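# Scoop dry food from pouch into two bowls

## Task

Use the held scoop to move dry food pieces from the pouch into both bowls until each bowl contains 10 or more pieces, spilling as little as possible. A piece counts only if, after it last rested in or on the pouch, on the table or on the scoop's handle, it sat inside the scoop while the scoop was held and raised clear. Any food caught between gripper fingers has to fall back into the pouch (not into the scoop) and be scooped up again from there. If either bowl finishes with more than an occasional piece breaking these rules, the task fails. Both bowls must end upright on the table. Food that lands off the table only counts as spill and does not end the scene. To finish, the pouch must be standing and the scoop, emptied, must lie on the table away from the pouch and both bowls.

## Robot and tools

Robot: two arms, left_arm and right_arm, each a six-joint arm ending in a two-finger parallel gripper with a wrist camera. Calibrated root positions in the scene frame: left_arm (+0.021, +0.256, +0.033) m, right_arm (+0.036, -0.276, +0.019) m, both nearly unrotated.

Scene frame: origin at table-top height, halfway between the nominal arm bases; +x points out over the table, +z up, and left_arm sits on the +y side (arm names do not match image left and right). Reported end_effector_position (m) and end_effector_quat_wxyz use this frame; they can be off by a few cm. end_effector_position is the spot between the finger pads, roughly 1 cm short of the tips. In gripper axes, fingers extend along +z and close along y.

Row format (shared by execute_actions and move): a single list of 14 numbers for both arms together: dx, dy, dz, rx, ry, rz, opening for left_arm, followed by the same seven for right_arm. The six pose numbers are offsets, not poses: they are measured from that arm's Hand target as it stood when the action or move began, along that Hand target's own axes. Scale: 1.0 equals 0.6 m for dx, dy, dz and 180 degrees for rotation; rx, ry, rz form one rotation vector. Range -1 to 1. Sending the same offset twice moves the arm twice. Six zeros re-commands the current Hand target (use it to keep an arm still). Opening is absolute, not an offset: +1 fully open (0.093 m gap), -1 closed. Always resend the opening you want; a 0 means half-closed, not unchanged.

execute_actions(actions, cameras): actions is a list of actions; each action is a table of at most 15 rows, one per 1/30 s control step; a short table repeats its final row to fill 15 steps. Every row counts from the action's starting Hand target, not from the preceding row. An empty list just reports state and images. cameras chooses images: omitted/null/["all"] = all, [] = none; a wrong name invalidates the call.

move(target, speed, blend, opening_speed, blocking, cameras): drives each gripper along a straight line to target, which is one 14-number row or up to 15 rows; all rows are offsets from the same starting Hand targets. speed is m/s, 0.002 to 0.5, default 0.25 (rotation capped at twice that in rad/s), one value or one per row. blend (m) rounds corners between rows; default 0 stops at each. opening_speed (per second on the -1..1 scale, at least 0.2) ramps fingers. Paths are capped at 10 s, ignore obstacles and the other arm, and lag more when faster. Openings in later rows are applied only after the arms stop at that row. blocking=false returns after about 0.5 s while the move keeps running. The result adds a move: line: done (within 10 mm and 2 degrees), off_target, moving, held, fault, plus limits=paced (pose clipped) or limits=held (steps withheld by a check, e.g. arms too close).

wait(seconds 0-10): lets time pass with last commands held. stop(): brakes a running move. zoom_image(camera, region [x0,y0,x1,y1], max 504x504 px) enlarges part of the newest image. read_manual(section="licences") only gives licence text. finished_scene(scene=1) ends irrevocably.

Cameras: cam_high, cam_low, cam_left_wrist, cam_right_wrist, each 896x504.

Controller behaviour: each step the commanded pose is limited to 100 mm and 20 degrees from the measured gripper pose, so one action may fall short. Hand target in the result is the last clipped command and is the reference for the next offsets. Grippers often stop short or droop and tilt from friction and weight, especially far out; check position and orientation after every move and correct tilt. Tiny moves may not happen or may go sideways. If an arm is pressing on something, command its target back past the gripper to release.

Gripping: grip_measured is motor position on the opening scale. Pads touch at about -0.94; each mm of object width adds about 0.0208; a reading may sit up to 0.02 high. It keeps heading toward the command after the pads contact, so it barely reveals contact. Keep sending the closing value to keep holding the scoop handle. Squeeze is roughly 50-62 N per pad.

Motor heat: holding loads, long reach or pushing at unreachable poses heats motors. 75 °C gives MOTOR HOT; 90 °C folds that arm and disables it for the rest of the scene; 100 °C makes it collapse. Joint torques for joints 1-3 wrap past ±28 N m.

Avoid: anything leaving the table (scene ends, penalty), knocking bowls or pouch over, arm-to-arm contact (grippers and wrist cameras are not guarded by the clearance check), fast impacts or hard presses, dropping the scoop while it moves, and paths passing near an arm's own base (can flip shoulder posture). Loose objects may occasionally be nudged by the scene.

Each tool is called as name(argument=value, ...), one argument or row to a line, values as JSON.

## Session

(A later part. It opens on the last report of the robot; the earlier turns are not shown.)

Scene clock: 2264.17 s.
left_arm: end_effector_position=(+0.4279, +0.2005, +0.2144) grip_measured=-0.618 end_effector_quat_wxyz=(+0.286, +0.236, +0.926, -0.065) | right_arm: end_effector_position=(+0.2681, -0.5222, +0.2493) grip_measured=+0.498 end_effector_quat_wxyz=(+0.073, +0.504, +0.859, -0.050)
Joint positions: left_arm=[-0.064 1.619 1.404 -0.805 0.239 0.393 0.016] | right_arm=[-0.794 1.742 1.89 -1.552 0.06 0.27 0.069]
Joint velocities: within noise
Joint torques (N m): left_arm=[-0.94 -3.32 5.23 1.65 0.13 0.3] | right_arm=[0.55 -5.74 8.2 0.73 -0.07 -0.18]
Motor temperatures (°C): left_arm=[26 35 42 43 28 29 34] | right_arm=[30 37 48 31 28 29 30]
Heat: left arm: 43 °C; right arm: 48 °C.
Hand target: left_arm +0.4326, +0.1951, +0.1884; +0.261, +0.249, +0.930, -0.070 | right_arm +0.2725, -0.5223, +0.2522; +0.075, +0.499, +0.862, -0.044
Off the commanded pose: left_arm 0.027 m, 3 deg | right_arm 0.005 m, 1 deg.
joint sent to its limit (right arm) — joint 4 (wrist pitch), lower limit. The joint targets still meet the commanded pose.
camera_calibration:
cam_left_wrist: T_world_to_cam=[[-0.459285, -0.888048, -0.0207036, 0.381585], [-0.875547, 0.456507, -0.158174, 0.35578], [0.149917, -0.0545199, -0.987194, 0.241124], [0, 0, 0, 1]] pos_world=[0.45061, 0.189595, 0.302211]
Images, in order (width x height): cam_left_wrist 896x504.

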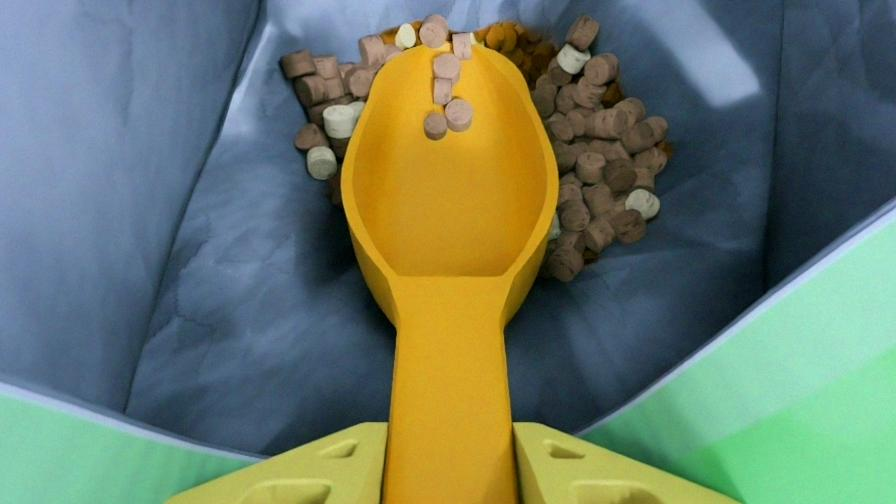

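move(
  target=[
    [-0.0202,0.0007,-0.108,0,-0.06,0,-1,0,0,0,0,0,0,0.5],
    [-0.051,0.0033,-0.245,0,-0.133,0,-1,0,0,0,0,0,0,0.5],
    [-0.054,0.0295,-0.438,0.0592,-0.2412,0.0443,-1,0,0,0,0,0,0,0.5],
  ],
  speed=[0.08,0.12,0.2],
  blend=0.01,
  cameras=["cam_left_wrist","cam_high"],
)

zoom_image(
  camera="cam_high",
  region=[360, 110, 520, 270],
)

Scene clock: 2298.93 s.
left_arm: end_effector_position=(+0.3474, +0.2660, +0.4205) grip_measured=-0.618 end_effector_quat_wxyz=(+0.559, +0.282, +0.747, -0.224) | right_arm: end_effector_position=(+0.2681, -0.5222, +0.2493) grip_measured=+0.498 end_effector_quat_wxyz=(+0.073, +0.504, +0.859, -0.050)
Joint positions: left_arm=[0.496 1.344 1.571 -0.987 1.159 0.695 0.016] | right_arm=[-0.794 1.742 1.89 -1.552 0.06 0.27 0.069]
Joint velocities: within noise
Joint torques (N m): left_arm=[0.27 -4.45 8.27 1.45 0.6 0.21] | right_arm=[0.54 -5.74 8.2 0.74 -0.07 -0.18]
Motor temperatures (°C): left_arm=[26 34 41 43 28 29 34] | right_arm=[30 37 48 31 28 29 30]
Heat: left arm: 43 °C; right arm: 48 °C.
Hand target: left_arm +0.3469, +0.2651, +0.4295; +0.566, +0.291, +0.738, -0.223 | right_arm +0.2725, -0.5223, +0.2522; +0.075, +0.499, +0.862, -0.044
Off the commanded pose: left_arm 0.009 m, 2 deg | right_arm 0.005 m, 1 deg.
joint sent to its limit (right arm) — joint 4 (wrist pitch), lower limit. The joint targets still meet the commanded pose.
move: done
camera_calibration:
cam_left_wrist: T_world_to_cam=[[-0.65772, -0.752817, 0.0258928, 0.420366], [-0.507273, 0.417259, -0.754035, 0.421141], [0.556846, -0.509079, -0.656324, 0.300646], [0, 0, 0, 1]] pos_world=[0.322703, 0.293786, 0.503991]
Images, in order (width x height): cam_high 896x504, cam_left_wrist 896x504.

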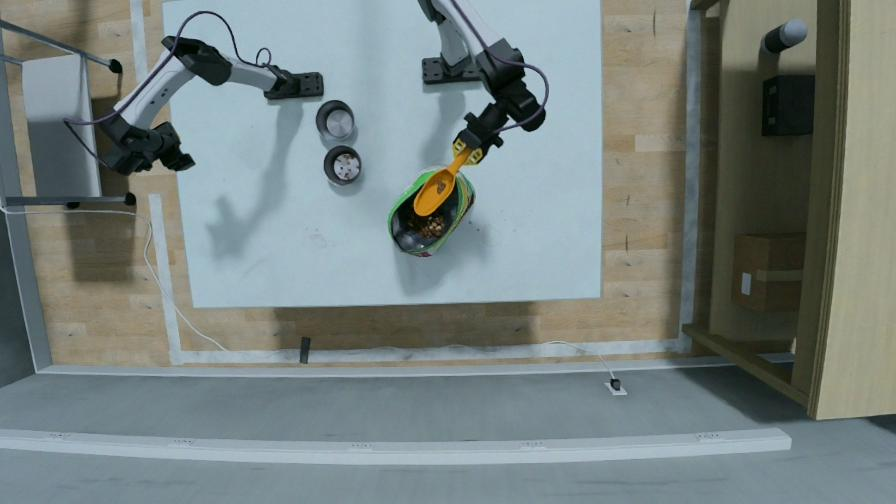

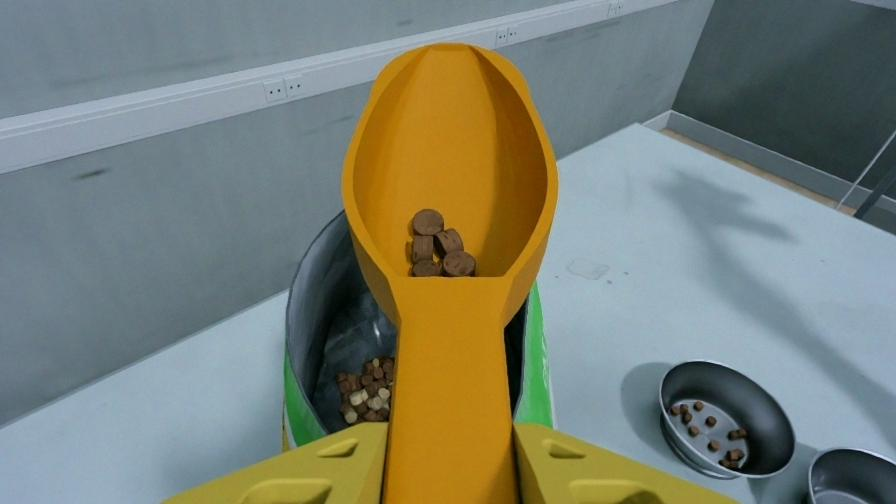

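Scaled by 3.150 from the camera's 896x504 image, which has a finer 1280x720 frame.

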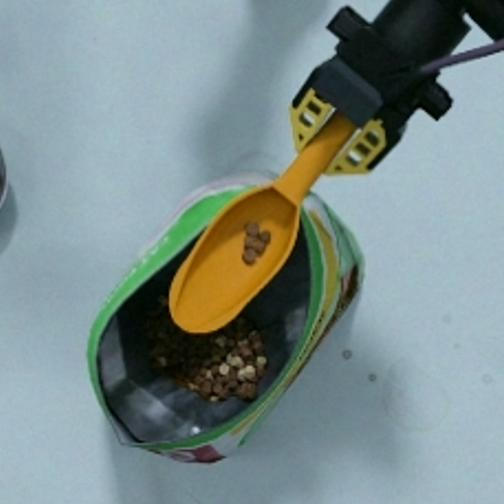

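move(
  target=[
    [0.0548,-0.265,0.1128,0.0889,0.0552,0.0324,-1,0,0,0,0,0,0,0.5],
    [0.1762,-0.49,0.174,0.1557,0.1623,0.0899,-1,0,0,0,0,0,0,0.5],
  ],
  speed=0.2,
  blend=0.03,
  cameras=["cam_left_wrist","cam_high"],
)

Scene clock: 2325.17 s.
left_arm: end_effector_position=(+0.1988, +0.0009, +0.3011) grip_measured=-0.618 end_effector_quat_wxyz=(+0.301, +0.565, +0.731, -0.236) | right_arm: end_effector_position=(+0.2681, -0.5222, +0.2493) grip_measured=+0.498 end_effector_quat_wxyz=(+0.073, +0.504, +0.859, -0.050)
Joint positions: left_arm=[-0.779 1.179 1.286 -0.977 0.391 0.418 0.016] | right_arm=[-0.794 1.742 1.89 -1.552 0.06 0.27 0.069]
Joint velocities: within noise
Joint torques (N m): left_arm=[-0.36 -3.82 6.13 1.76 0.08 0.04] | right_arm=[0.57 -5.76 8.17 0.74 -0.08 -0.19]
Motor temperatures (°C): left_arm=[26 34 42 42 28 29 34] | right_arm=[30 37 48 31 28 29 30]
Heat: left arm: 42 °C; right arm: 48 °C.
Hand target: left_arm +0.2000, +0.0000, +0.3005; +0.303, +0.562, +0.733, -0.233 | right_arm +0.2725, -0.5223, +0.2522; +0.075, +0.499, +0.862, -0.044
Off the commanded pose: left_arm 0.002 m, 1 deg | right_arm 0.005 m, 1 deg.
joint sent to its limit (right arm) — joint 4 (wrist pitch), lower limit. The joint targets still meet the commanded pose.
move: done
camera_calibration:
cam_left_wrist: T_world_to_cam=[[-0.963194, -0.268806, 0.00118457, 0.193917], [-0.252964, 0.904919, -0.342244, 0.191347], [0.0909254, -0.329947, -0.93961, 0.347822], [0, 0, 0, 1]] pos_world=[0.203557, -0.0062648, 0.392075]
Images, in order (width x height): cam_high 896x504, cam_left_wrist 896x504.

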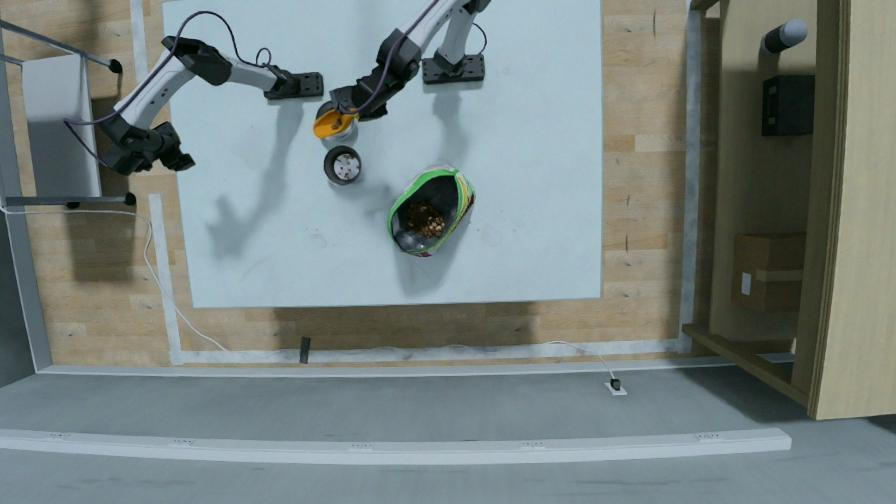

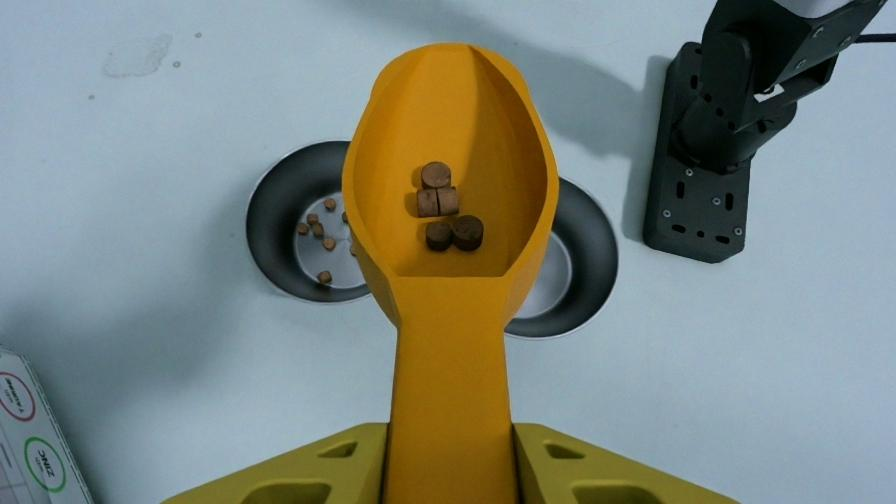

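zoom_image(
  camera="cam_high",
  region=[370, 150, 490, 270],
)

Scaled by 4.200 from the camera's 896x504 image, which has a finer 1280x720 frame.

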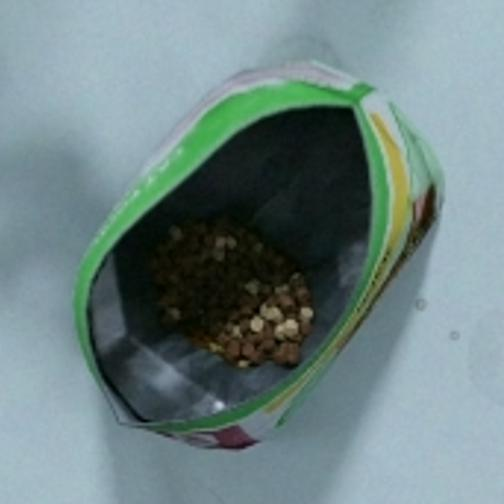

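move(
  target=[
    [0.1022,-0.098,0.0285,0.0169,0.0833,0.0221,-1,0,0,0,0,0,0,0.5],
    [0.0415,-0.11,0.1293,0.012,0.222,0.0257,-1,0,0,0,0,0,0,0.5],
  ],
  speed=[0.18,0.15],
  blend=0.01,
  cameras=["cam_left_wrist","cam_high"],
)

Scene clock: 2362.00 s.
left_arm: end_effector_position=(+0.1444, -0.0509, +0.2230) grip_measured=-0.618 end_effector_quat_wxyz=(+0.026, +0.644, +0.764, -0.032) | right_arm: end_effector_position=(+0.2681, -0.5222, +0.2493) grip_measured=+0.498 end_effector_quat_wxyz=(+0.073, +0.504, +0.859, -0.050)
Joint positions: left_arm=[-1.196 1.751 1.742 -1.488 0.033 0.228 0.016] | right_arm=[-0.794 1.742 1.89 -1.552 0.06 0.27 0.069]
Joint velocities: within noise
Joint torques (N m): left_arm=[-0.38 -8.27 7.87 0.42 -0.15 0.04] | right_arm=[0.58 -5.74 8.17 0.74 -0.08 -0.18]
Motor temperatures (°C): left_arm=[26 34 42 44 28 29 34] | right_arm=[30 37 48 31 28 29 30]
Heat: left arm: 44 °C; right arm: 48 °C.
Hand target: left_arm +0.1459, -0.0530, +0.2282; +0.033, +0.642, +0.765, -0.028 | right_arm +0.2725, -0.5223, +0.2522; +0.075, +0.499, +0.862, -0.044
Off the commanded pose: left_arm 0.006 m, 1 deg | right_arm 0.005 m, 1 deg.
joint sent to its limit (right arm) — joint 4 (wrist pitch), lower limit. The joint targets still meet the commanded pose.
move: done
camera_calibration:
cam_left_wrist: T_world_to_cam=[[-0.983385, -0.181531, 0.000390484, 0.135275], [-0.169991, 0.921617, 0.348892, 0.0324372], [-0.0636946, 0.343028, -0.937163, 0.318273], [0, 0, 0, 1]] pos_world=[0.158813, -0.114515, 0.286904]
Images, in order (width x height): cam_high 896x504, cam_left_wrist 896x504.

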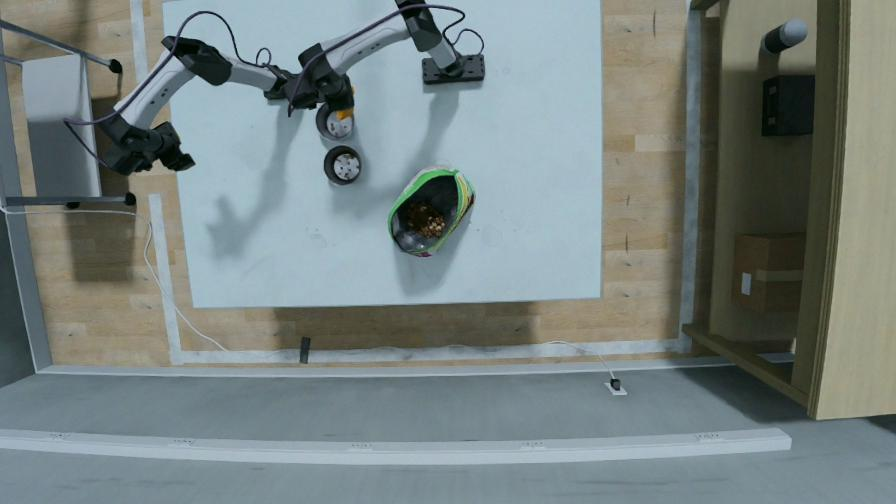

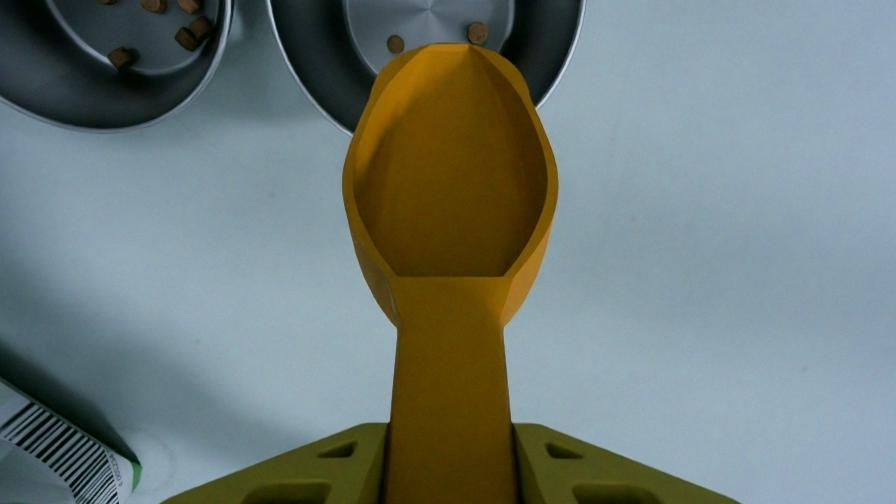

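move(
  target=[
    [0.058,0.104,-0.1583,-0.0122,-0.2165,-0.0256,-1,0,0,0,0,0,0,0.5],
    [0.208,0.3028,-0.372,-0.0487,-0.2143,-0.1022,-1,0,0,0,0,0,0,0.5],
    [0.395,0.4745,-0.3715,-0.0902,-0.209,-0.1891,-1,0,0,0,0,0,0,0.5],
  ],
  speed=0.2,
  blend=0.03,
  cameras=["cam_left_wrist","cam_high"],
)

zoom_image(
  camera="cam_high",
  region=[300, 80, 400, 200],
)

Scene clock: 2390.67 s.
left_arm: end_effector_position=(+0.3826, +0.2503, +0.4206) grip_measured=-0.618 end_effector_quat_wxyz=(+0.387, +0.315, +0.859, -0.115) | right_arm: end_effector_position=(+0.2681, -0.5222, +0.2493) grip_measured=+0.498 end_effector_quat_wxyz=(+0.073, +0.504, +0.859, -0.050)
Joint positions: left_arm=[0.23 1.726 2.324 -1.57 0.615 0.764 0.016] | right_arm=[-0.794 1.742 1.89 -1.552 0.06 0.27 0.069]
Joint velocities: within noise
Joint torques (N m): left_arm=[0.1 -7.31 6.64 1.45 0.5 0.18] | right_arm=[0.61 -5.71 8.18 0.73 -0.08 -0.19]
Motor temperatures (°C): left_arm=[26 36 44 41 28 29 34] | right_arm=[30 37 48 31 28 29 30]
Heat: left arm: 44 °C; right arm: 48 °C.
Hand target: left_arm +0.3821, +0.2481, +0.4292; +0.352, +0.341, +0.861, -0.134 | right_arm +0.2725, -0.5223, +0.2522; +0.075, +0.499, +0.862, -0.044
Off the commanded pose: left_arm 0.009 m, 5 deg | right_arm 0.005 m, 1 deg.
joint read past its limit (left arm) — joint 4 (wrist pitch), lower limit.
joint sent to its limit (left arm) — joint 4 (wrist pitch), lower limit. The joint targets are off in orientation, not in position.
joint sent to its limit (right arm) — joint 4 (wrist pitch), lower limit. The joint targets still meet the commanded pose.
move: off_target (left_arm)
camera_calibration:
cam_left_wrist: T_world_to_cam=[[-0.616262, -0.786028, -0.0488006, 0.45562], [-0.71502, 0.584411, -0.383679, 0.327511], [0.330102, -0.201554, -0.922176, 0.394717], [0, 0, 0, 1]] pos_world=[0.384661, 0.246285, 0.511892]
Images, in order (width x height): cam_high 896x504, cam_left_wrist 896x504.

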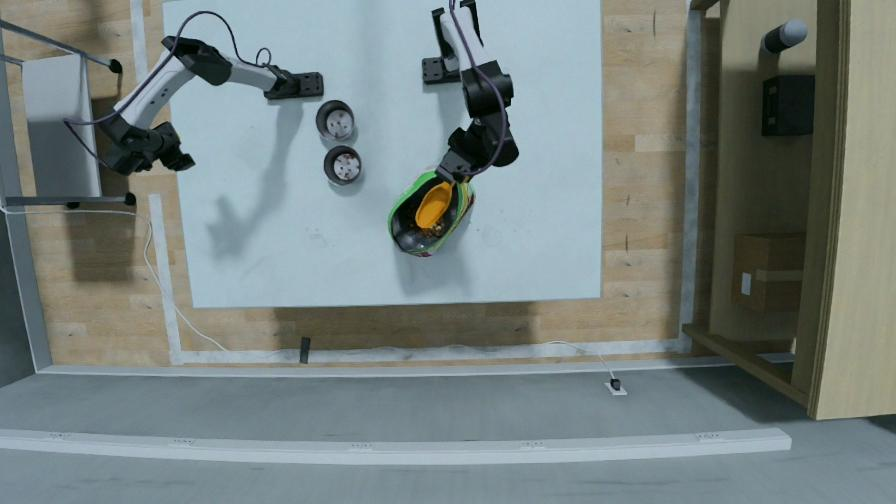

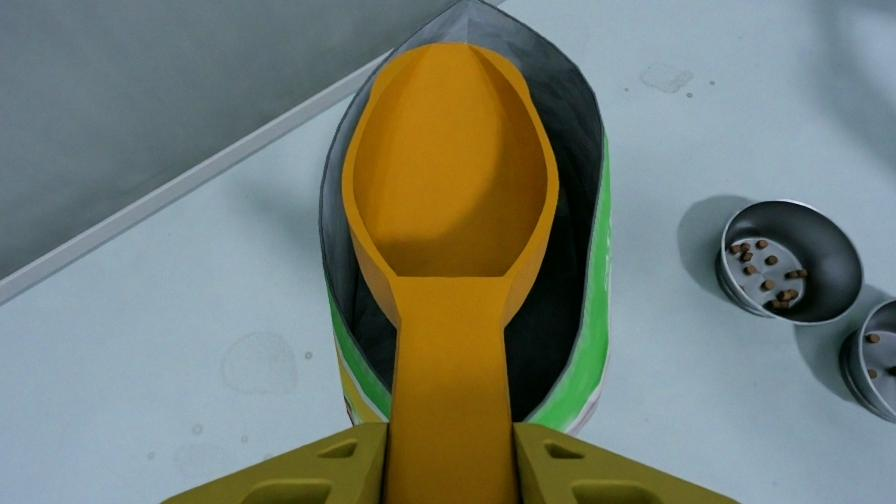

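Scaled by 4.200 from the camera's 896x504 image, which has a finer 1280x720 frame.

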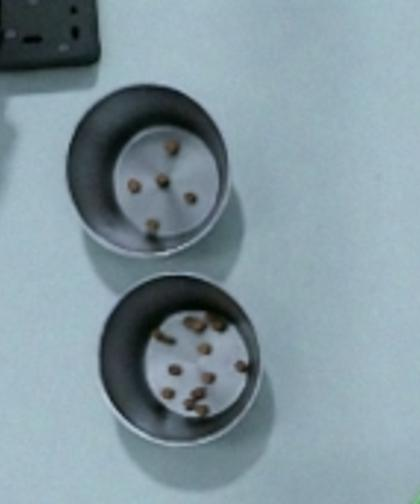

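move(
  target=[
    [0.1262,-0.002,0.177,0,0.11,0,-1,0,0,0,0,0,0,0.5],
    [0.1843,-0.003,0.2367,0,0.19,0,-1,0,0,0,0,0,0,0.5],
    [0.2215,-0.003,0.2748,0,0.247,0,-1,0,0,0,0,0,0,0.5],
  ],
  speed=0.12,
  blend=0.01,
  cameras=["cam_left_wrist","cam_high"],
)

Scene clock: 2408.10 s.
left_arm: end_effector_position=(+0.4226, +0.2164, +0.2513) grip_measured=-0.618 end_effector_quat_wxyz=(+0.125, +0.376, +0.918, +0.001) | right_arm: end_effector_position=(+0.2681, -0.5222, +0.2493) grip_measured=+0.498 end_effector_quat_wxyz=(+0.073, +0.504, +0.859, -0.050)
Joint positions: left_arm=[-0.092 1.925 2.057 -1.464 0.076 0.702 0.016] | right_arm=[-0.794 1.742 1.89 -1.552 0.06 0.27 0.069]
Joint velocities: within noise
Joint torques (N m): left_arm=[0.4 -6.65 2.99 -0.16 -0.85 0.04] | right_arm=[0.58 -5.76 8.17 0.74 -0.07 -0.19]
Motor temperatures (°C): left_arm=[26 36 43 41 28 29 34] | right_arm=[30 37 48 31 28 29 30]
Heat: left arm: 43 °C; right arm: 48 °C.
Hand target: left_arm +0.3967, +0.2347, +0.2184; +0.000, +0.367, +0.930, +0.005 | right_arm +0.2725, -0.5223, +0.2522; +0.075, +0.499, +0.862, -0.044
Off the commanded pose: left_arm 0.046 m, 14 deg | right_arm 0.005 m, 1 deg.
joint sent to its limit (left arm) — joint 4 (wrist pitch), lower limit. The joint targets are off in position and orientation.
joint sent to its limit (right arm) — joint 4 (wrist pitch), lower limit. The joint targets still meet the commanded pose.
move: off_target (left_arm)
camera_calibration:
cam_left_wrist: T_world_to_cam=[[-0.679039, -0.725982, -0.108892, 0.473984], [-0.730313, 0.653007, 0.200562, 0.15569], [-0.074497, 0.215714, -0.973611, 0.312167], [0, 0, 0, 1]] pos_world=[0.458812, 0.175098, 0.324316]
Images, in order (width x height): cam_high 896x504, cam_left_wrist 896x504.

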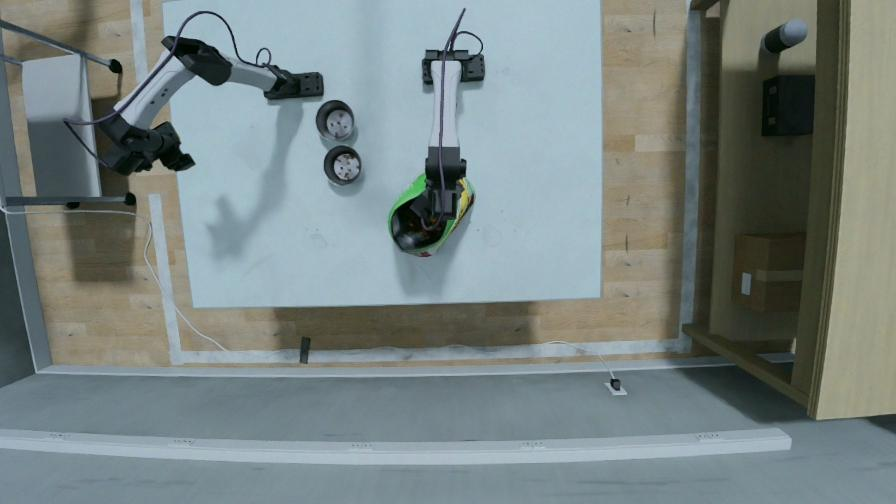

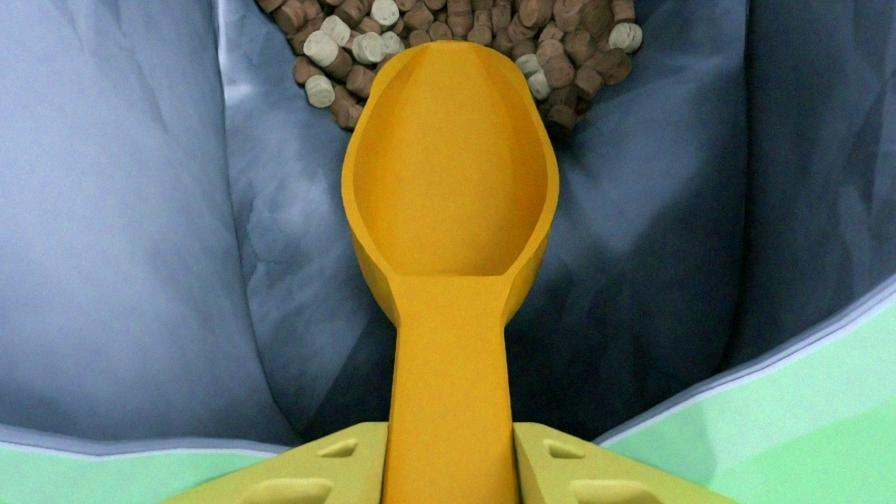

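move(
  target=[-0.04,0.001,0.005,0,-0.033,0,-1,0,0,0,0,0,0,0.5],
  speed=0.08,
  cameras=[],
)

execute_actions(
  actions=[
    [[0,0,0,0,0,0.03,-1,0,0,0,0,0,0,0.5],[0,0,0,0,0,0.07,-1,0,0,0,0,0,0,0.5],[0,0,0,0,0,0.07,-1,0,0,0,0,0,0,0.5],[0,0,0,0,0,0.07,-1,0,0,0,0,0,0,0.5],[0,0,0,0,0,0.03,-1,0,0,0,0,0,0,0.5],[0,0,0,0,0,0,-1,0,0,0,0,0,0,0.5],[0,0,0,0,0,-0.07,-1,0,0,0,0,0,0,0.5],[0,0,0,0,0,-0.07,-1,0,0,0,0,0,0,0.5],[0,0,0,0,0,-0.07,-1,0,0,0,0,0,0,0.5],[0,0,0,0,0,-0.07,-1,0,0,0,0,0,0,0.5],[0,0,0,0,0,-0.03,-1,0,0,0,0,0,0,0.5],[0,0,0,0,0,0,-1,0,0,0,0,0,0,0.5]],
  ],
  cameras=["cam_left_wrist"],
)

Scene clock: 2428.50 s.
left_arm: end_effector_position=(+0.4301, +0.2131, +0.2404) grip_measured=-0.618 end_effector_quat_wxyz=(+0.116, +0.370, +0.922, -0.007) | right_arm: end_effector_position=(+0.2681, -0.5222, +0.2493) grip_measured=+0.498 end_effector_quat_wxyz=(+0.073, +0.504, +0.859, -0.050)
Joint positions: left_arm=[-0.096 1.97 2.079 -1.464 0.084 0.684 0.016] | right_arm=[-0.794 1.742 1.89 -1.552 0.06 0.27 0.069]
Joint velocities: within noise
Joint torques (N m): left_arm=[-0.01 -6.61 5.04 0.07 -0.27 0.07] | right_arm=[0.57 -5.75 8.17 0.74 -0.07 -0.19]
Motor temperatures (°C): left_arm=[26 36 42 39 29 29 34] | right_arm=[30 37 48 31 28 29 30]
Heat: left arm: 42 °C; right arm: 48 °C.
Hand target: left_arm +0.4147, +0.2190, +0.2152; +0.048, +0.366, +0.929, -0.014 | right_arm +0.2725, -0.5223, +0.2522; +0.075, +0.499, +0.862, -0.044
Off the commanded pose: left_arm 0.030 m, 8 deg | right_arm 0.005 m, 1 deg.
joint sent to its limit (right arm) — joint 4 (wrist pitch), lower limit. The joint targets still meet the commanded pose.
move: off_target (left_arm)
No camera images: "cameras" was empty.

Scene clock: 2429.53 s.
left_arm: end_effector_position=(+0.4310, +0.2090, +0.2381) grip_measured=-0.618 end_effector_quat_wxyz=(+0.116, +0.364, +0.924, -0.014) | right_arm: end_effector_position=(+0.2681, -0.5222, +0.2493) grip_measured=+0.498 end_effector_quat_wxyz=(+0.073, +0.504, +0.859, -0.050)
Joint positions: left_arm=[-0.102 1.975 2.077 -1.459 0.094 0.665 0.016] | right_arm=[-0.794 1.742 1.89 -1.552 0.06 0.27 0.069]
Joint velocities: within noise
Joint torques (N m): left_arm=[0.53 -7.24 5.08 0.05 -0.33 0.25] | right_arm=[0.57 -5.74 8.17 0.74 -0.07 -0.19]
Motor temperatures (°C): left_arm=[26 36 42 39 29 29 34] | right_arm=[30 37 48 31 28 29 30]
Heat: left arm: 42 °C; right arm: 48 °C.
Hand target: left_arm +0.4146, +0.2189, +0.2153; +0.048, +0.366, +0.929, -0.014 | right_arm +0.2725, -0.5223, +0.2522; +0.075, +0.499, +0.862, -0.044
Off the commanded pose: left_arm 0.030 m, 8 deg | right_arm 0.005 m, 1 deg.
joint sent to its limit (right arm) — joint 4 (wrist pitch), lower limit. The joint targets still meet the commanded pose.
camera_calibration:
cam_left_wrist: T_world_to_cam=[[-0.665253, -0.74318, -0.0715709, 0.461603], [-0.738713, 0.641266, 0.207559, 0.173763], [-0.108357, 0.190949, -0.975601, 0.321737], [0, 0, 0, 1]] pos_world=[0.470306, 0.170191, 0.310858]
Images, in order (width x height): cam_left_wrist 896x504.

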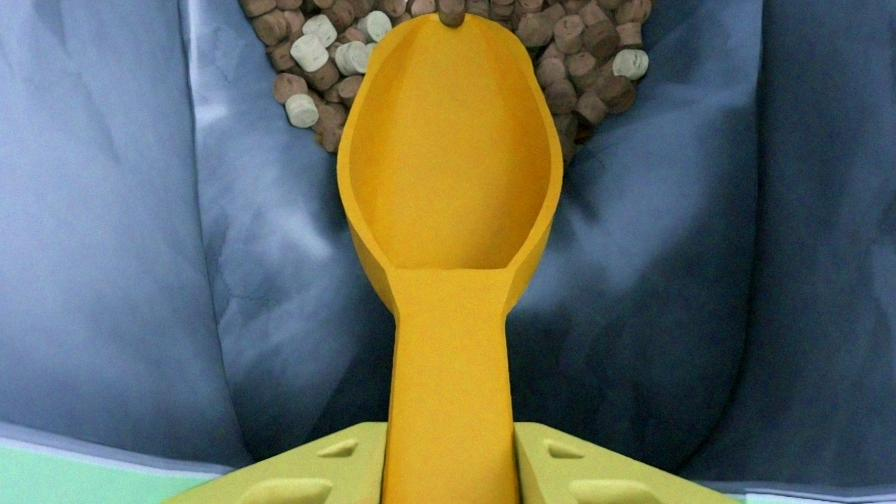

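execute_actions(
  actions=[
    [[0,0,0.03,0,0,0.05,-1,0,0,0,0,0,0,0.5],[0,0,0.035,0,0,0.07,-1,0,0,0,0,0,0,0.5],[0,0,0.04,0,0,0.07,-1,0,0,0,0,0,0,0.5],[0,0,0.045,0,0,0,-1,0,0,0,0,0,0,0.5],[0,0,0.05,0,0,-0.07,-1,0,0,0,0,0,0,0.5],[0,0,0.05,0,0,-0.07,-1,0,0,0,0,0,0,0.5],[0,0,0.05,0,0,-0.07,-1,0,0,0,0,0,0,0.5],[0,0,0.05,0,0,0,-1,0,0,0,0,0,0,0.5],[0,0,0.05,0,0,0.07,-1,0,0,0,0,0,0,0.5],[0,0,0.05,0,0,0.07,-1,0,0,0,0,0,0,0.5],[0,0,0.05,0,0,0.07,-1,0,0,0,0,0,0,0.5],[0,0,0.05,0,0,0,-1,0,0,0,0,0,0,0.5]],
    [[0,0,0,0,0,-0.07,-1,0,0,0,0,0,0,0.5],[0,0,0,0,0,-0.07,-1,0,0,0,0,0,0,0.5],[0,0,0,0,0,-0.07,-1,0,0,0,0,0,0,0.5],[0,0,0,0,0,0,-1,0,0,0,0,0,0,0.5],[0,0,0,0,0,0.07,-1,0,0,0,0,0,0,0.5],[0,0,0,0,0,0.07,-1,0,0,0,0,0,0,0.5],[0,0,0,0,0,0.07,-1,0,0,0,0,0,0,0.5],[0,0,0,0,0,0,-1,0,0,0,0,0,0,0.5]],
  ],
  cameras=["cam_left_wrist"],
)

Scene clock: 2461.33 s.
left_arm: end_effector_position=(+0.4333, +0.2089, +0.2138) grip_measured=-0.618 end_effector_quat_wxyz=(+0.113, +0.376, +0.920, -0.012) | right_arm: end_effector_position=(+0.2681, -0.5222, +0.2493) grip_measured=+0.498 end_effector_quat_wxyz=(+0.073, +0.504, +0.859, -0.050)
Joint positions: left_arm=[-0.102 1.958 1.953 -1.357 0.091 0.69 0.016] | right_arm=[-0.794 1.742 1.89 -1.552 0.06 0.27 0.069]
Joint velocities: within noise
Joint torques (N m): left_arm=[0.12 -7.39 3.08 0.28 -0.35 -0.03] | right_arm=[0.54 -5.76 8.18 0.73 -0.08 -0.19]
Motor temperatures (°C): left_arm=[26 37 41 37 28 29 34] | right_arm=[30 37 48 31 28 29 30]
Heat: left arm: 41 °C; right arm: 48 °C.
Hand target: left_arm +0.4170, +0.2171, +0.1853; +0.048, +0.366, +0.929, -0.014 | right_arm +0.2725, -0.5223, +0.2522; +0.075, +0.499, +0.862, -0.044
Off the commanded pose: left_arm 0.034 m, 8 deg | right_arm 0.005 m, 1 deg.
joint sent to its limit (right arm) — joint 4 (wrist pitch), lower limit. The joint targets still meet the commanded pose.
camera_calibration:
cam_left_wrist: T_world_to_cam=[[-0.683558, -0.725917, -0.0761178, 0.466651], [-0.722235, 0.657623, 0.214263, 0.168524], [-0.105481, 0.201436, -0.973806, 0.294495], [0, 0, 0, 1]] pos_world=[0.47176, 0.168603, 0.286193]
Images, in order (width x height): cam_left_wrist 896x504.

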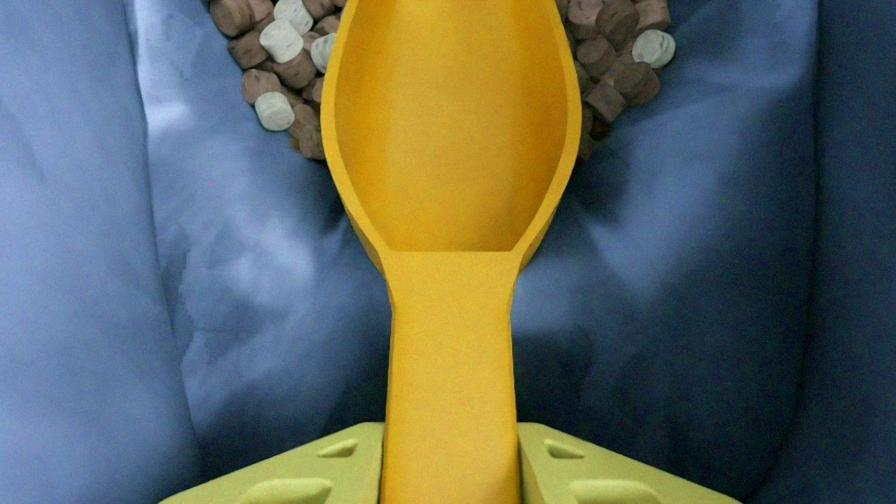

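move(
  target=[
    [-0.015,0.002,0.007,0,-0.06,0,-1,0,0,0,0,0,0,0.5],
    [-0.0295,0.0036,0.0148,0,-0.122,0,-1,0,0,0,0,0,0,0.5],
  ],
  speed=0.08,
  blend=0.005,
  cameras=["cam_left_wrist"],
)

Scene clock: 2510.23 s.
left_arm: end_effector_position=(+0.4310, +0.2080, +0.2103) grip_measured=-0.618 end_effector_quat_wxyz=(+0.251, +0.362, +0.895, -0.064) | right_arm: end_effector_position=(+0.2681, -0.5222, +0.2493) grip_measured=+0.498 end_effector_quat_wxyz=(+0.073, +0.504, +0.859, -0.050)
Joint positions: left_arm=[-0.02 1.722 1.543 -0.958 0.303 0.707 0.016] | right_arm=[-0.794 1.742 1.89 -1.552 0.06 0.27 0.069]
Joint velocities: within noise
Joint torques (N m): left_arm=[0.2 -4.66 2.71 1.52 0.32 0.04] | right_arm=[0.55 -5.78 8.16 0.74 -0.08 -0.19]
Motor temperatures (°C): left_arm=[26 37 39 36 28 29 34] | right_arm=[30 37 48 31 28 29 30]
Heat: left arm: 39 °C; right arm: 48 °C.
Hand target: left_arm +0.4320, +0.2061, +0.1784; +0.224, +0.357, +0.903, -0.083 | right_arm +0.2725, -0.5223, +0.2522; +0.075, +0.499, +0.862, -0.044
Off the commanded pose: left_arm 0.032 m, 4 deg | right_arm 0.005 m, 1 deg.
joint sent to its limit (right arm) — joint 4 (wrist pitch), lower limit. The joint targets still meet the commanded pose.
move: off_target (left_arm)
camera_calibration:
cam_left_wrist: T_world_to_cam=[[-0.667853, -0.740447, -0.0755718, 0.460301], [-0.735702, 0.672115, -0.0836904, 0.233645], [0.112761, -0.000294567, -0.993622, 0.243127], [0, 0, 0, 1]] pos_world=[0.451892, 0.183864, 0.295916]
Images, in order (width x height): cam_left_wrist 896x504.

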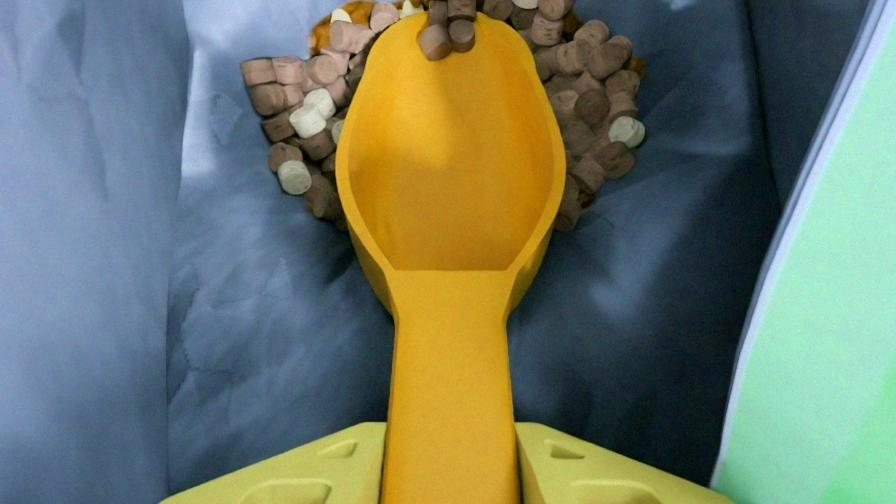

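move(
  target=[
    [-0.0167,0.0003,-0.057,0,-0.1,0,-1,0,0,0,0,0,0,0.5],
    [-0.051,0.0017,-0.199,0,-0.135,0,-1,0,0,0,0,0,0,0.5],
  ],
  speed=0.1,
  blend=0.005,
  cameras=["cam_left_wrist"],
)

Scene clock: 2525.37 s.
left_arm: end_effector_position=(+0.4127, +0.2196, +0.2860) grip_measured=-0.618 end_effector_quat_wxyz=(+0.399, +0.331, +0.838, -0.170) | right_arm: end_effector_position=(+0.2681, -0.5222, +0.2493) grip_measured=+0.498 end_effector_quat_wxyz=(+0.073, +0.504, +0.859, -0.050)
Joint positions: left_arm=[0.16 1.539 1.46 -0.871 0.698 0.706 0.016] | right_arm=[-0.794 1.742 1.89 -1.552 0.06 0.27 0.069]
Joint velocities: within noise
Joint torques (N m): left_arm=[1.02 -9.02 8.47 1.31 0.23 0.2] | right_arm=[0.54 -5.76 8.16 0.73 -0.07 -0.19]
Motor temperatures (°C): left_arm=[26 36 39 38 28 29 34] | right_arm=[30 37 48 31 28 29 30]
Heat: left arm: 39 °C; right arm: 48 °C.
Hand target: left_arm +0.4112, +0.2253, +0.2984; +0.409, +0.332, +0.836, -0.156 | right_arm +0.2725, -0.5223, +0.2522; +0.075, +0.499, +0.862, -0.044
Off the commanded pose: left_arm 0.014 m, 2 deg | right_arm 0.005 m, 1 deg.
joint sent to its limit (right arm) — joint 4 (wrist pitch), lower limit. The joint targets still meet the commanded pose.
move: off_target (left_arm)
camera_calibration:
cam_left_wrist: T_world_to_cam=[[-0.676658, -0.736035, 0.0196723, 0.437817], [-0.665253, 0.5997, -0.444745, 0.308897], [0.31555, -0.314027, -0.895441, 0.277517], [0, 0, 0, 1]] pos_world=[0.414177, 0.224151, 0.377267]
Images, in order (width x height): cam_left_wrist 896x504.

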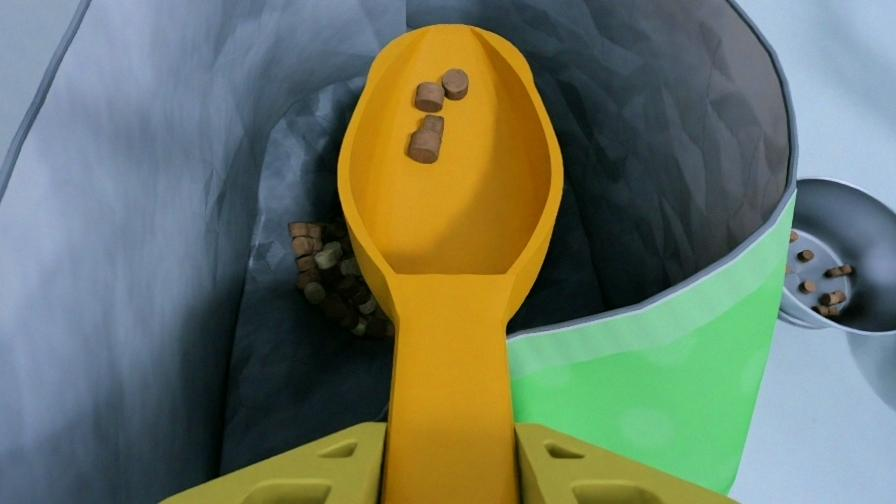

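move(
  target=[
    [-0.0817,-0.0067,-0.1125,0,-0.07,0,-1,0,0,0,0,0,0,0.5],
    [-0.0966,-0.0223,-0.2328,0,-0.128,0,-1,0,0,0,0,0,0,0.5],
  ],
  speed=0.12,
  blend=0.02,
  cameras=["cam_left_wrist"],
)

Scene clock: 2563.30 s.
left_arm: end_effector_position=(+0.3524, +0.2685, +0.4147) grip_measured=-0.618 end_effector_quat_wxyz=(+0.554, +0.280, +0.750, -0.227) | right_arm: end_effector_position=(+0.2681, -0.5222, +0.2493) grip_measured=+0.498 end_effector_quat_wxyz=(+0.073, +0.504, +0.859, -0.050)
Joint positions: left_arm=[0.494 1.363 1.57 -0.984 1.156 0.701 0.016] | right_arm=[-0.794 1.742 1.89 -1.552 0.06 0.27 0.069]
Joint velocities: within noise
Joint torques (N m): left_arm=[0.38 -6.54 8.39 1.43 0.62 0.2] | right_arm=[0.57 -5.76 8.17 0.73 -0.08 -0.19]
Motor temperatures (°C): left_arm=[26 40 42 38 28 29 34] | right_arm=[30 37 49 31 28 29 30]
Heat: left arm: 42 °C; right arm: 49 °C.
Hand target: left_arm +0.3470, +0.2653, +0.4299; +0.568, +0.293, +0.737, -0.220 | right_arm +0.2725, -0.5223, +0.2522; +0.075, +0.499, +0.862, -0.044
Off the commanded pose: left_arm 0.017 m, 3 deg | right_arm 0.005 m, 1 deg.
joint sent to its limit (right arm) — joint 4 (wrist pitch), lower limit. The joint targets still meet the commanded pose.
move: off_target (left_arm)
camera_calibration:
cam_left_wrist: T_world_to_cam=[[-0.658483, -0.751737, 0.0359291, 0.421541], [-0.515947, 0.416158, -0.74874, 0.419451], [0.547903, -0.51157, -0.66189, 0.301429], [0, 0, 0, 1]] pos_world=[0.328838, 0.296532, 0.498426]
Images, in order (width x height): cam_left_wrist 896x504.

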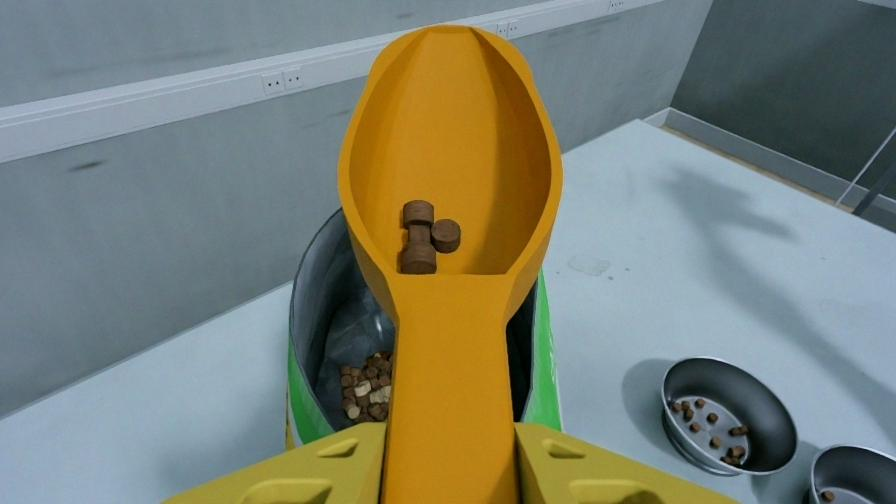

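move(
  target=[
    [0.0548,-0.265,0.1128,0.0889,0.0552,0.0324,-1,0,0,0,0,0,0,0.5],
    [0.1762,-0.49,0.174,0.1557,0.1623,0.0899,-1,0,0,0,0,0,0,0.5],
  ],
  speed=0.2,
  blend=0.03,
  cameras=["cam_left_wrist","cam_high"],
)

zoom_image(
  camera="cam_high",
  region=[260, 60, 560, 260],
)

Scene clock: 2571.13 s.
left_arm: end_effector_position=(+0.1996, +0.0022, +0.2987) grip_measured=-0.618 end_effector_quat_wxyz=(+0.302, +0.566, +0.731, -0.231) | right_arm: end_effector_position=(+0.2681, -0.5222, +0.2493) grip_measured=+0.498 end_effector_quat_wxyz=(+0.073, +0.504, +0.859, -0.050)
Joint positions: left_arm=[-0.778 1.177 1.278 -0.975 0.383 0.425 0.016] | right_arm=[-0.794 1.742 1.89 -1.552 0.06 0.27 0.069]
Joint velocities: within noise
Joint torques (N m): left_arm=[-0.36 -3.84 6.12 1.76 0.06 0.02] | right_arm=[0.55 -5.76 8.16 0.74 -0.07 -0.19]
Motor temperatures (°C): left_arm=[26 38 43 39 28 29 34] | right_arm=[30 37 49 31 28 29 30]
Heat: left arm: 43 °C; right arm: 49 °C.
Hand target: left_arm +0.2009, +0.0011, +0.2980; +0.304, +0.564, +0.733, -0.229 | right_arm +0.2725, -0.5223, +0.2522; +0.075, +0.499, +0.862, -0.044
Off the commanded pose: left_arm 0.002 m, 1 deg | right_arm 0.005 m, 1 deg.
joint sent to its limit (right arm) — joint 4 (wrist pitch), lower limit. The joint targets still meet the commanded pose.
move: done
camera_calibration:
cam_left_wrist: T_world_to_cam=[[-0.963067, -0.269167, -0.00715668, 0.197491], [-0.251119, 0.907448, -0.336864, 0.187561], [0.0971669, -0.322625, -0.941526, 0.345183], [0, 0, 0, 1]] pos_world=[0.203756, -0.00567858, 0.389595]
Images, in order (width x height): cam_high 896x504, cam_left_wrist 896x504.

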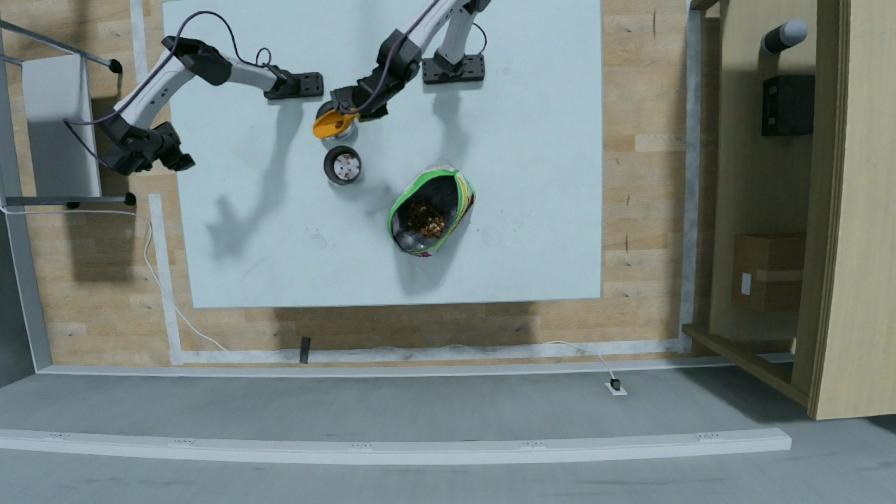

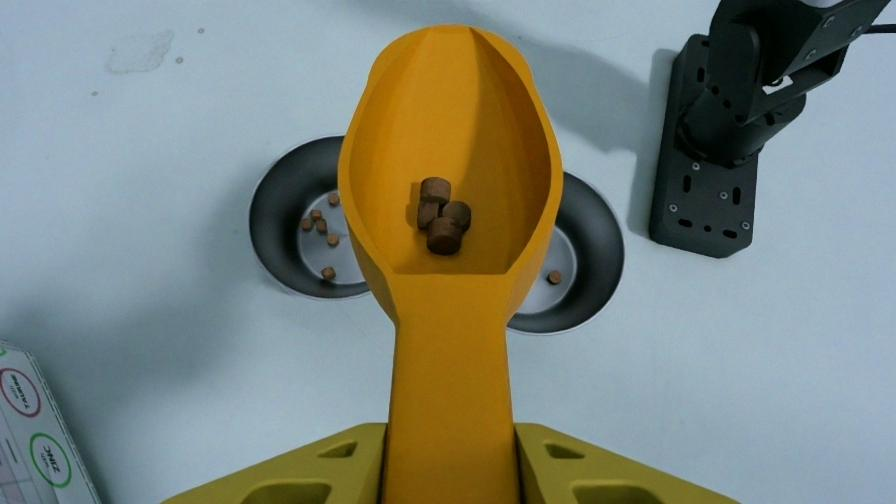

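Scaled by 1.680 from the camera's 896x504 image, which has a finer 1280x720 frame.

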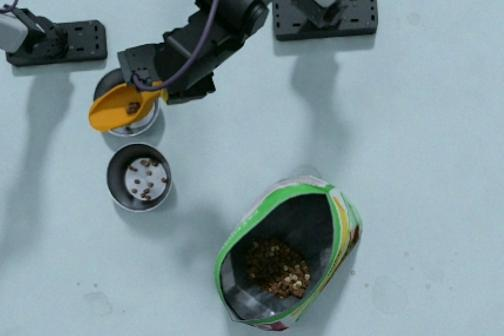

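move(
  target=[
    [0.1022,-0.098,0.0285,0.0169,0.0833,0.0221,-1,0,0,0,0,0,0,0.5],
    [0.0415,-0.11,0.1293,0.012,0.222,0.0257,-1,0,0,0,0,0,0,0.5],
  ],
  speed=[0.18,0.15],
  blend=0.01,
  cameras=["cam_left_wrist","cam_high"],
)

zoom_image(
  camera="cam_high",
  region=[300, 80, 400, 200],
)

Scene clock: 2579.97 s.
left_arm: end_effector_position=(+0.1458, -0.0492, +0.2195) grip_measured=-0.618 end_effector_quat_wxyz=(+0.026, +0.644, +0.764, -0.027) | right_arm: end_effector_position=(+0.2681, -0.5222, +0.2493) grip_measured=+0.498 end_effector_quat_wxyz=(+0.073, +0.504, +0.859, -0.050)
Joint positions: left_arm=[-1.195 1.748 1.725 -1.478 0.024 0.23 0.016] | right_arm=[-0.794 1.742 1.89 -1.552 0.06 0.27 0.069]
Joint velocities: within noise
Joint torques (N m): left_arm=[-0.36 -8.25 7.88 0.43 -0.15 0.04] | right_arm=[0.55 -5.75 8.17 0.74 -0.08 -0.19]
Motor temperatures (°C): left_arm=[26 37 43 39 28 29 34] | right_arm=[30 37 49 31 28 29 30]
Heat: left arm: 43 °C; right arm: 49 °C.
Hand target: left_arm +0.1473, -0.0514, +0.2248; +0.034, +0.642, +0.765, -0.023 | right_arm +0.2725, -0.5223, +0.2522; +0.075, +0.499, +0.862, -0.044
Off the commanded pose: left_arm 0.006 m, 1 deg | right_arm 0.005 m, 1 deg.
joint sent to its limit (right arm) — joint 4 (wrist pitch), lower limit. The joint targets still meet the commanded pose.
move: done
camera_calibration:
cam_left_wrist: T_world_to_cam=[[-0.983377, -0.181412, -0.00776024, 0.138726], [-0.172337, 0.919019, 0.354548, 0.0313015], [-0.0571872, 0.349991, -0.935006, 0.313477], [0, 0, 0, 1]] pos_world=[0.159741, -0.113315, 0.283082]
Images, in order (width x height): cam_high 896x504, cam_left_wrist 896x504.

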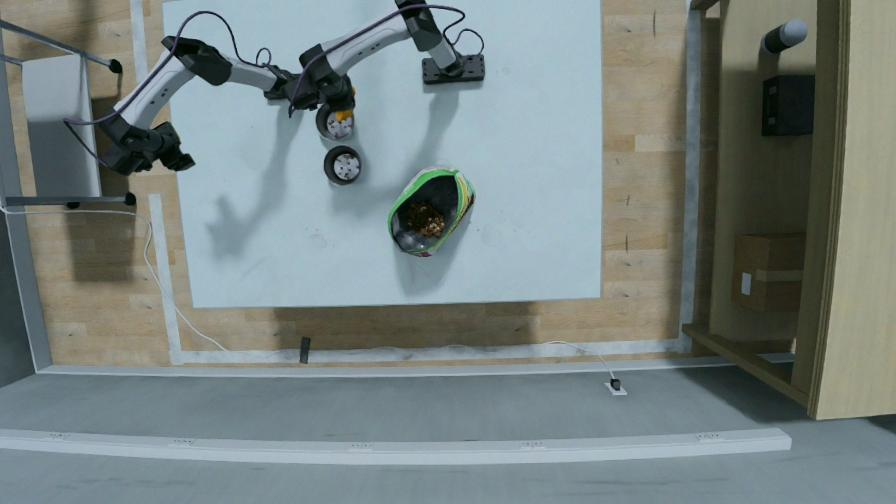

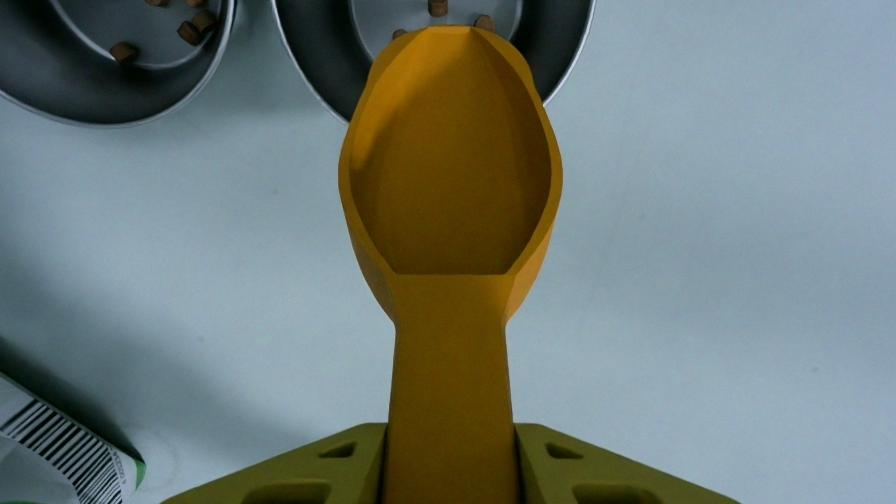

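Scaled by 4.200 from the camera's 896x504 image, which has a finer 1280x720 frame.

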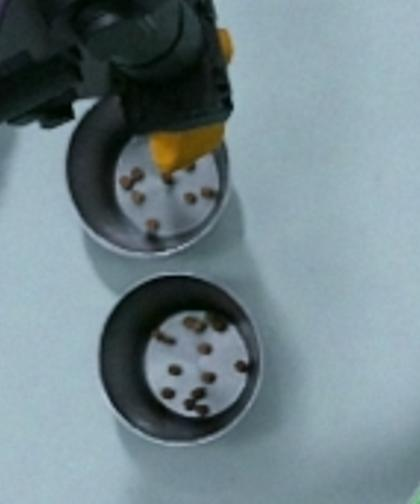

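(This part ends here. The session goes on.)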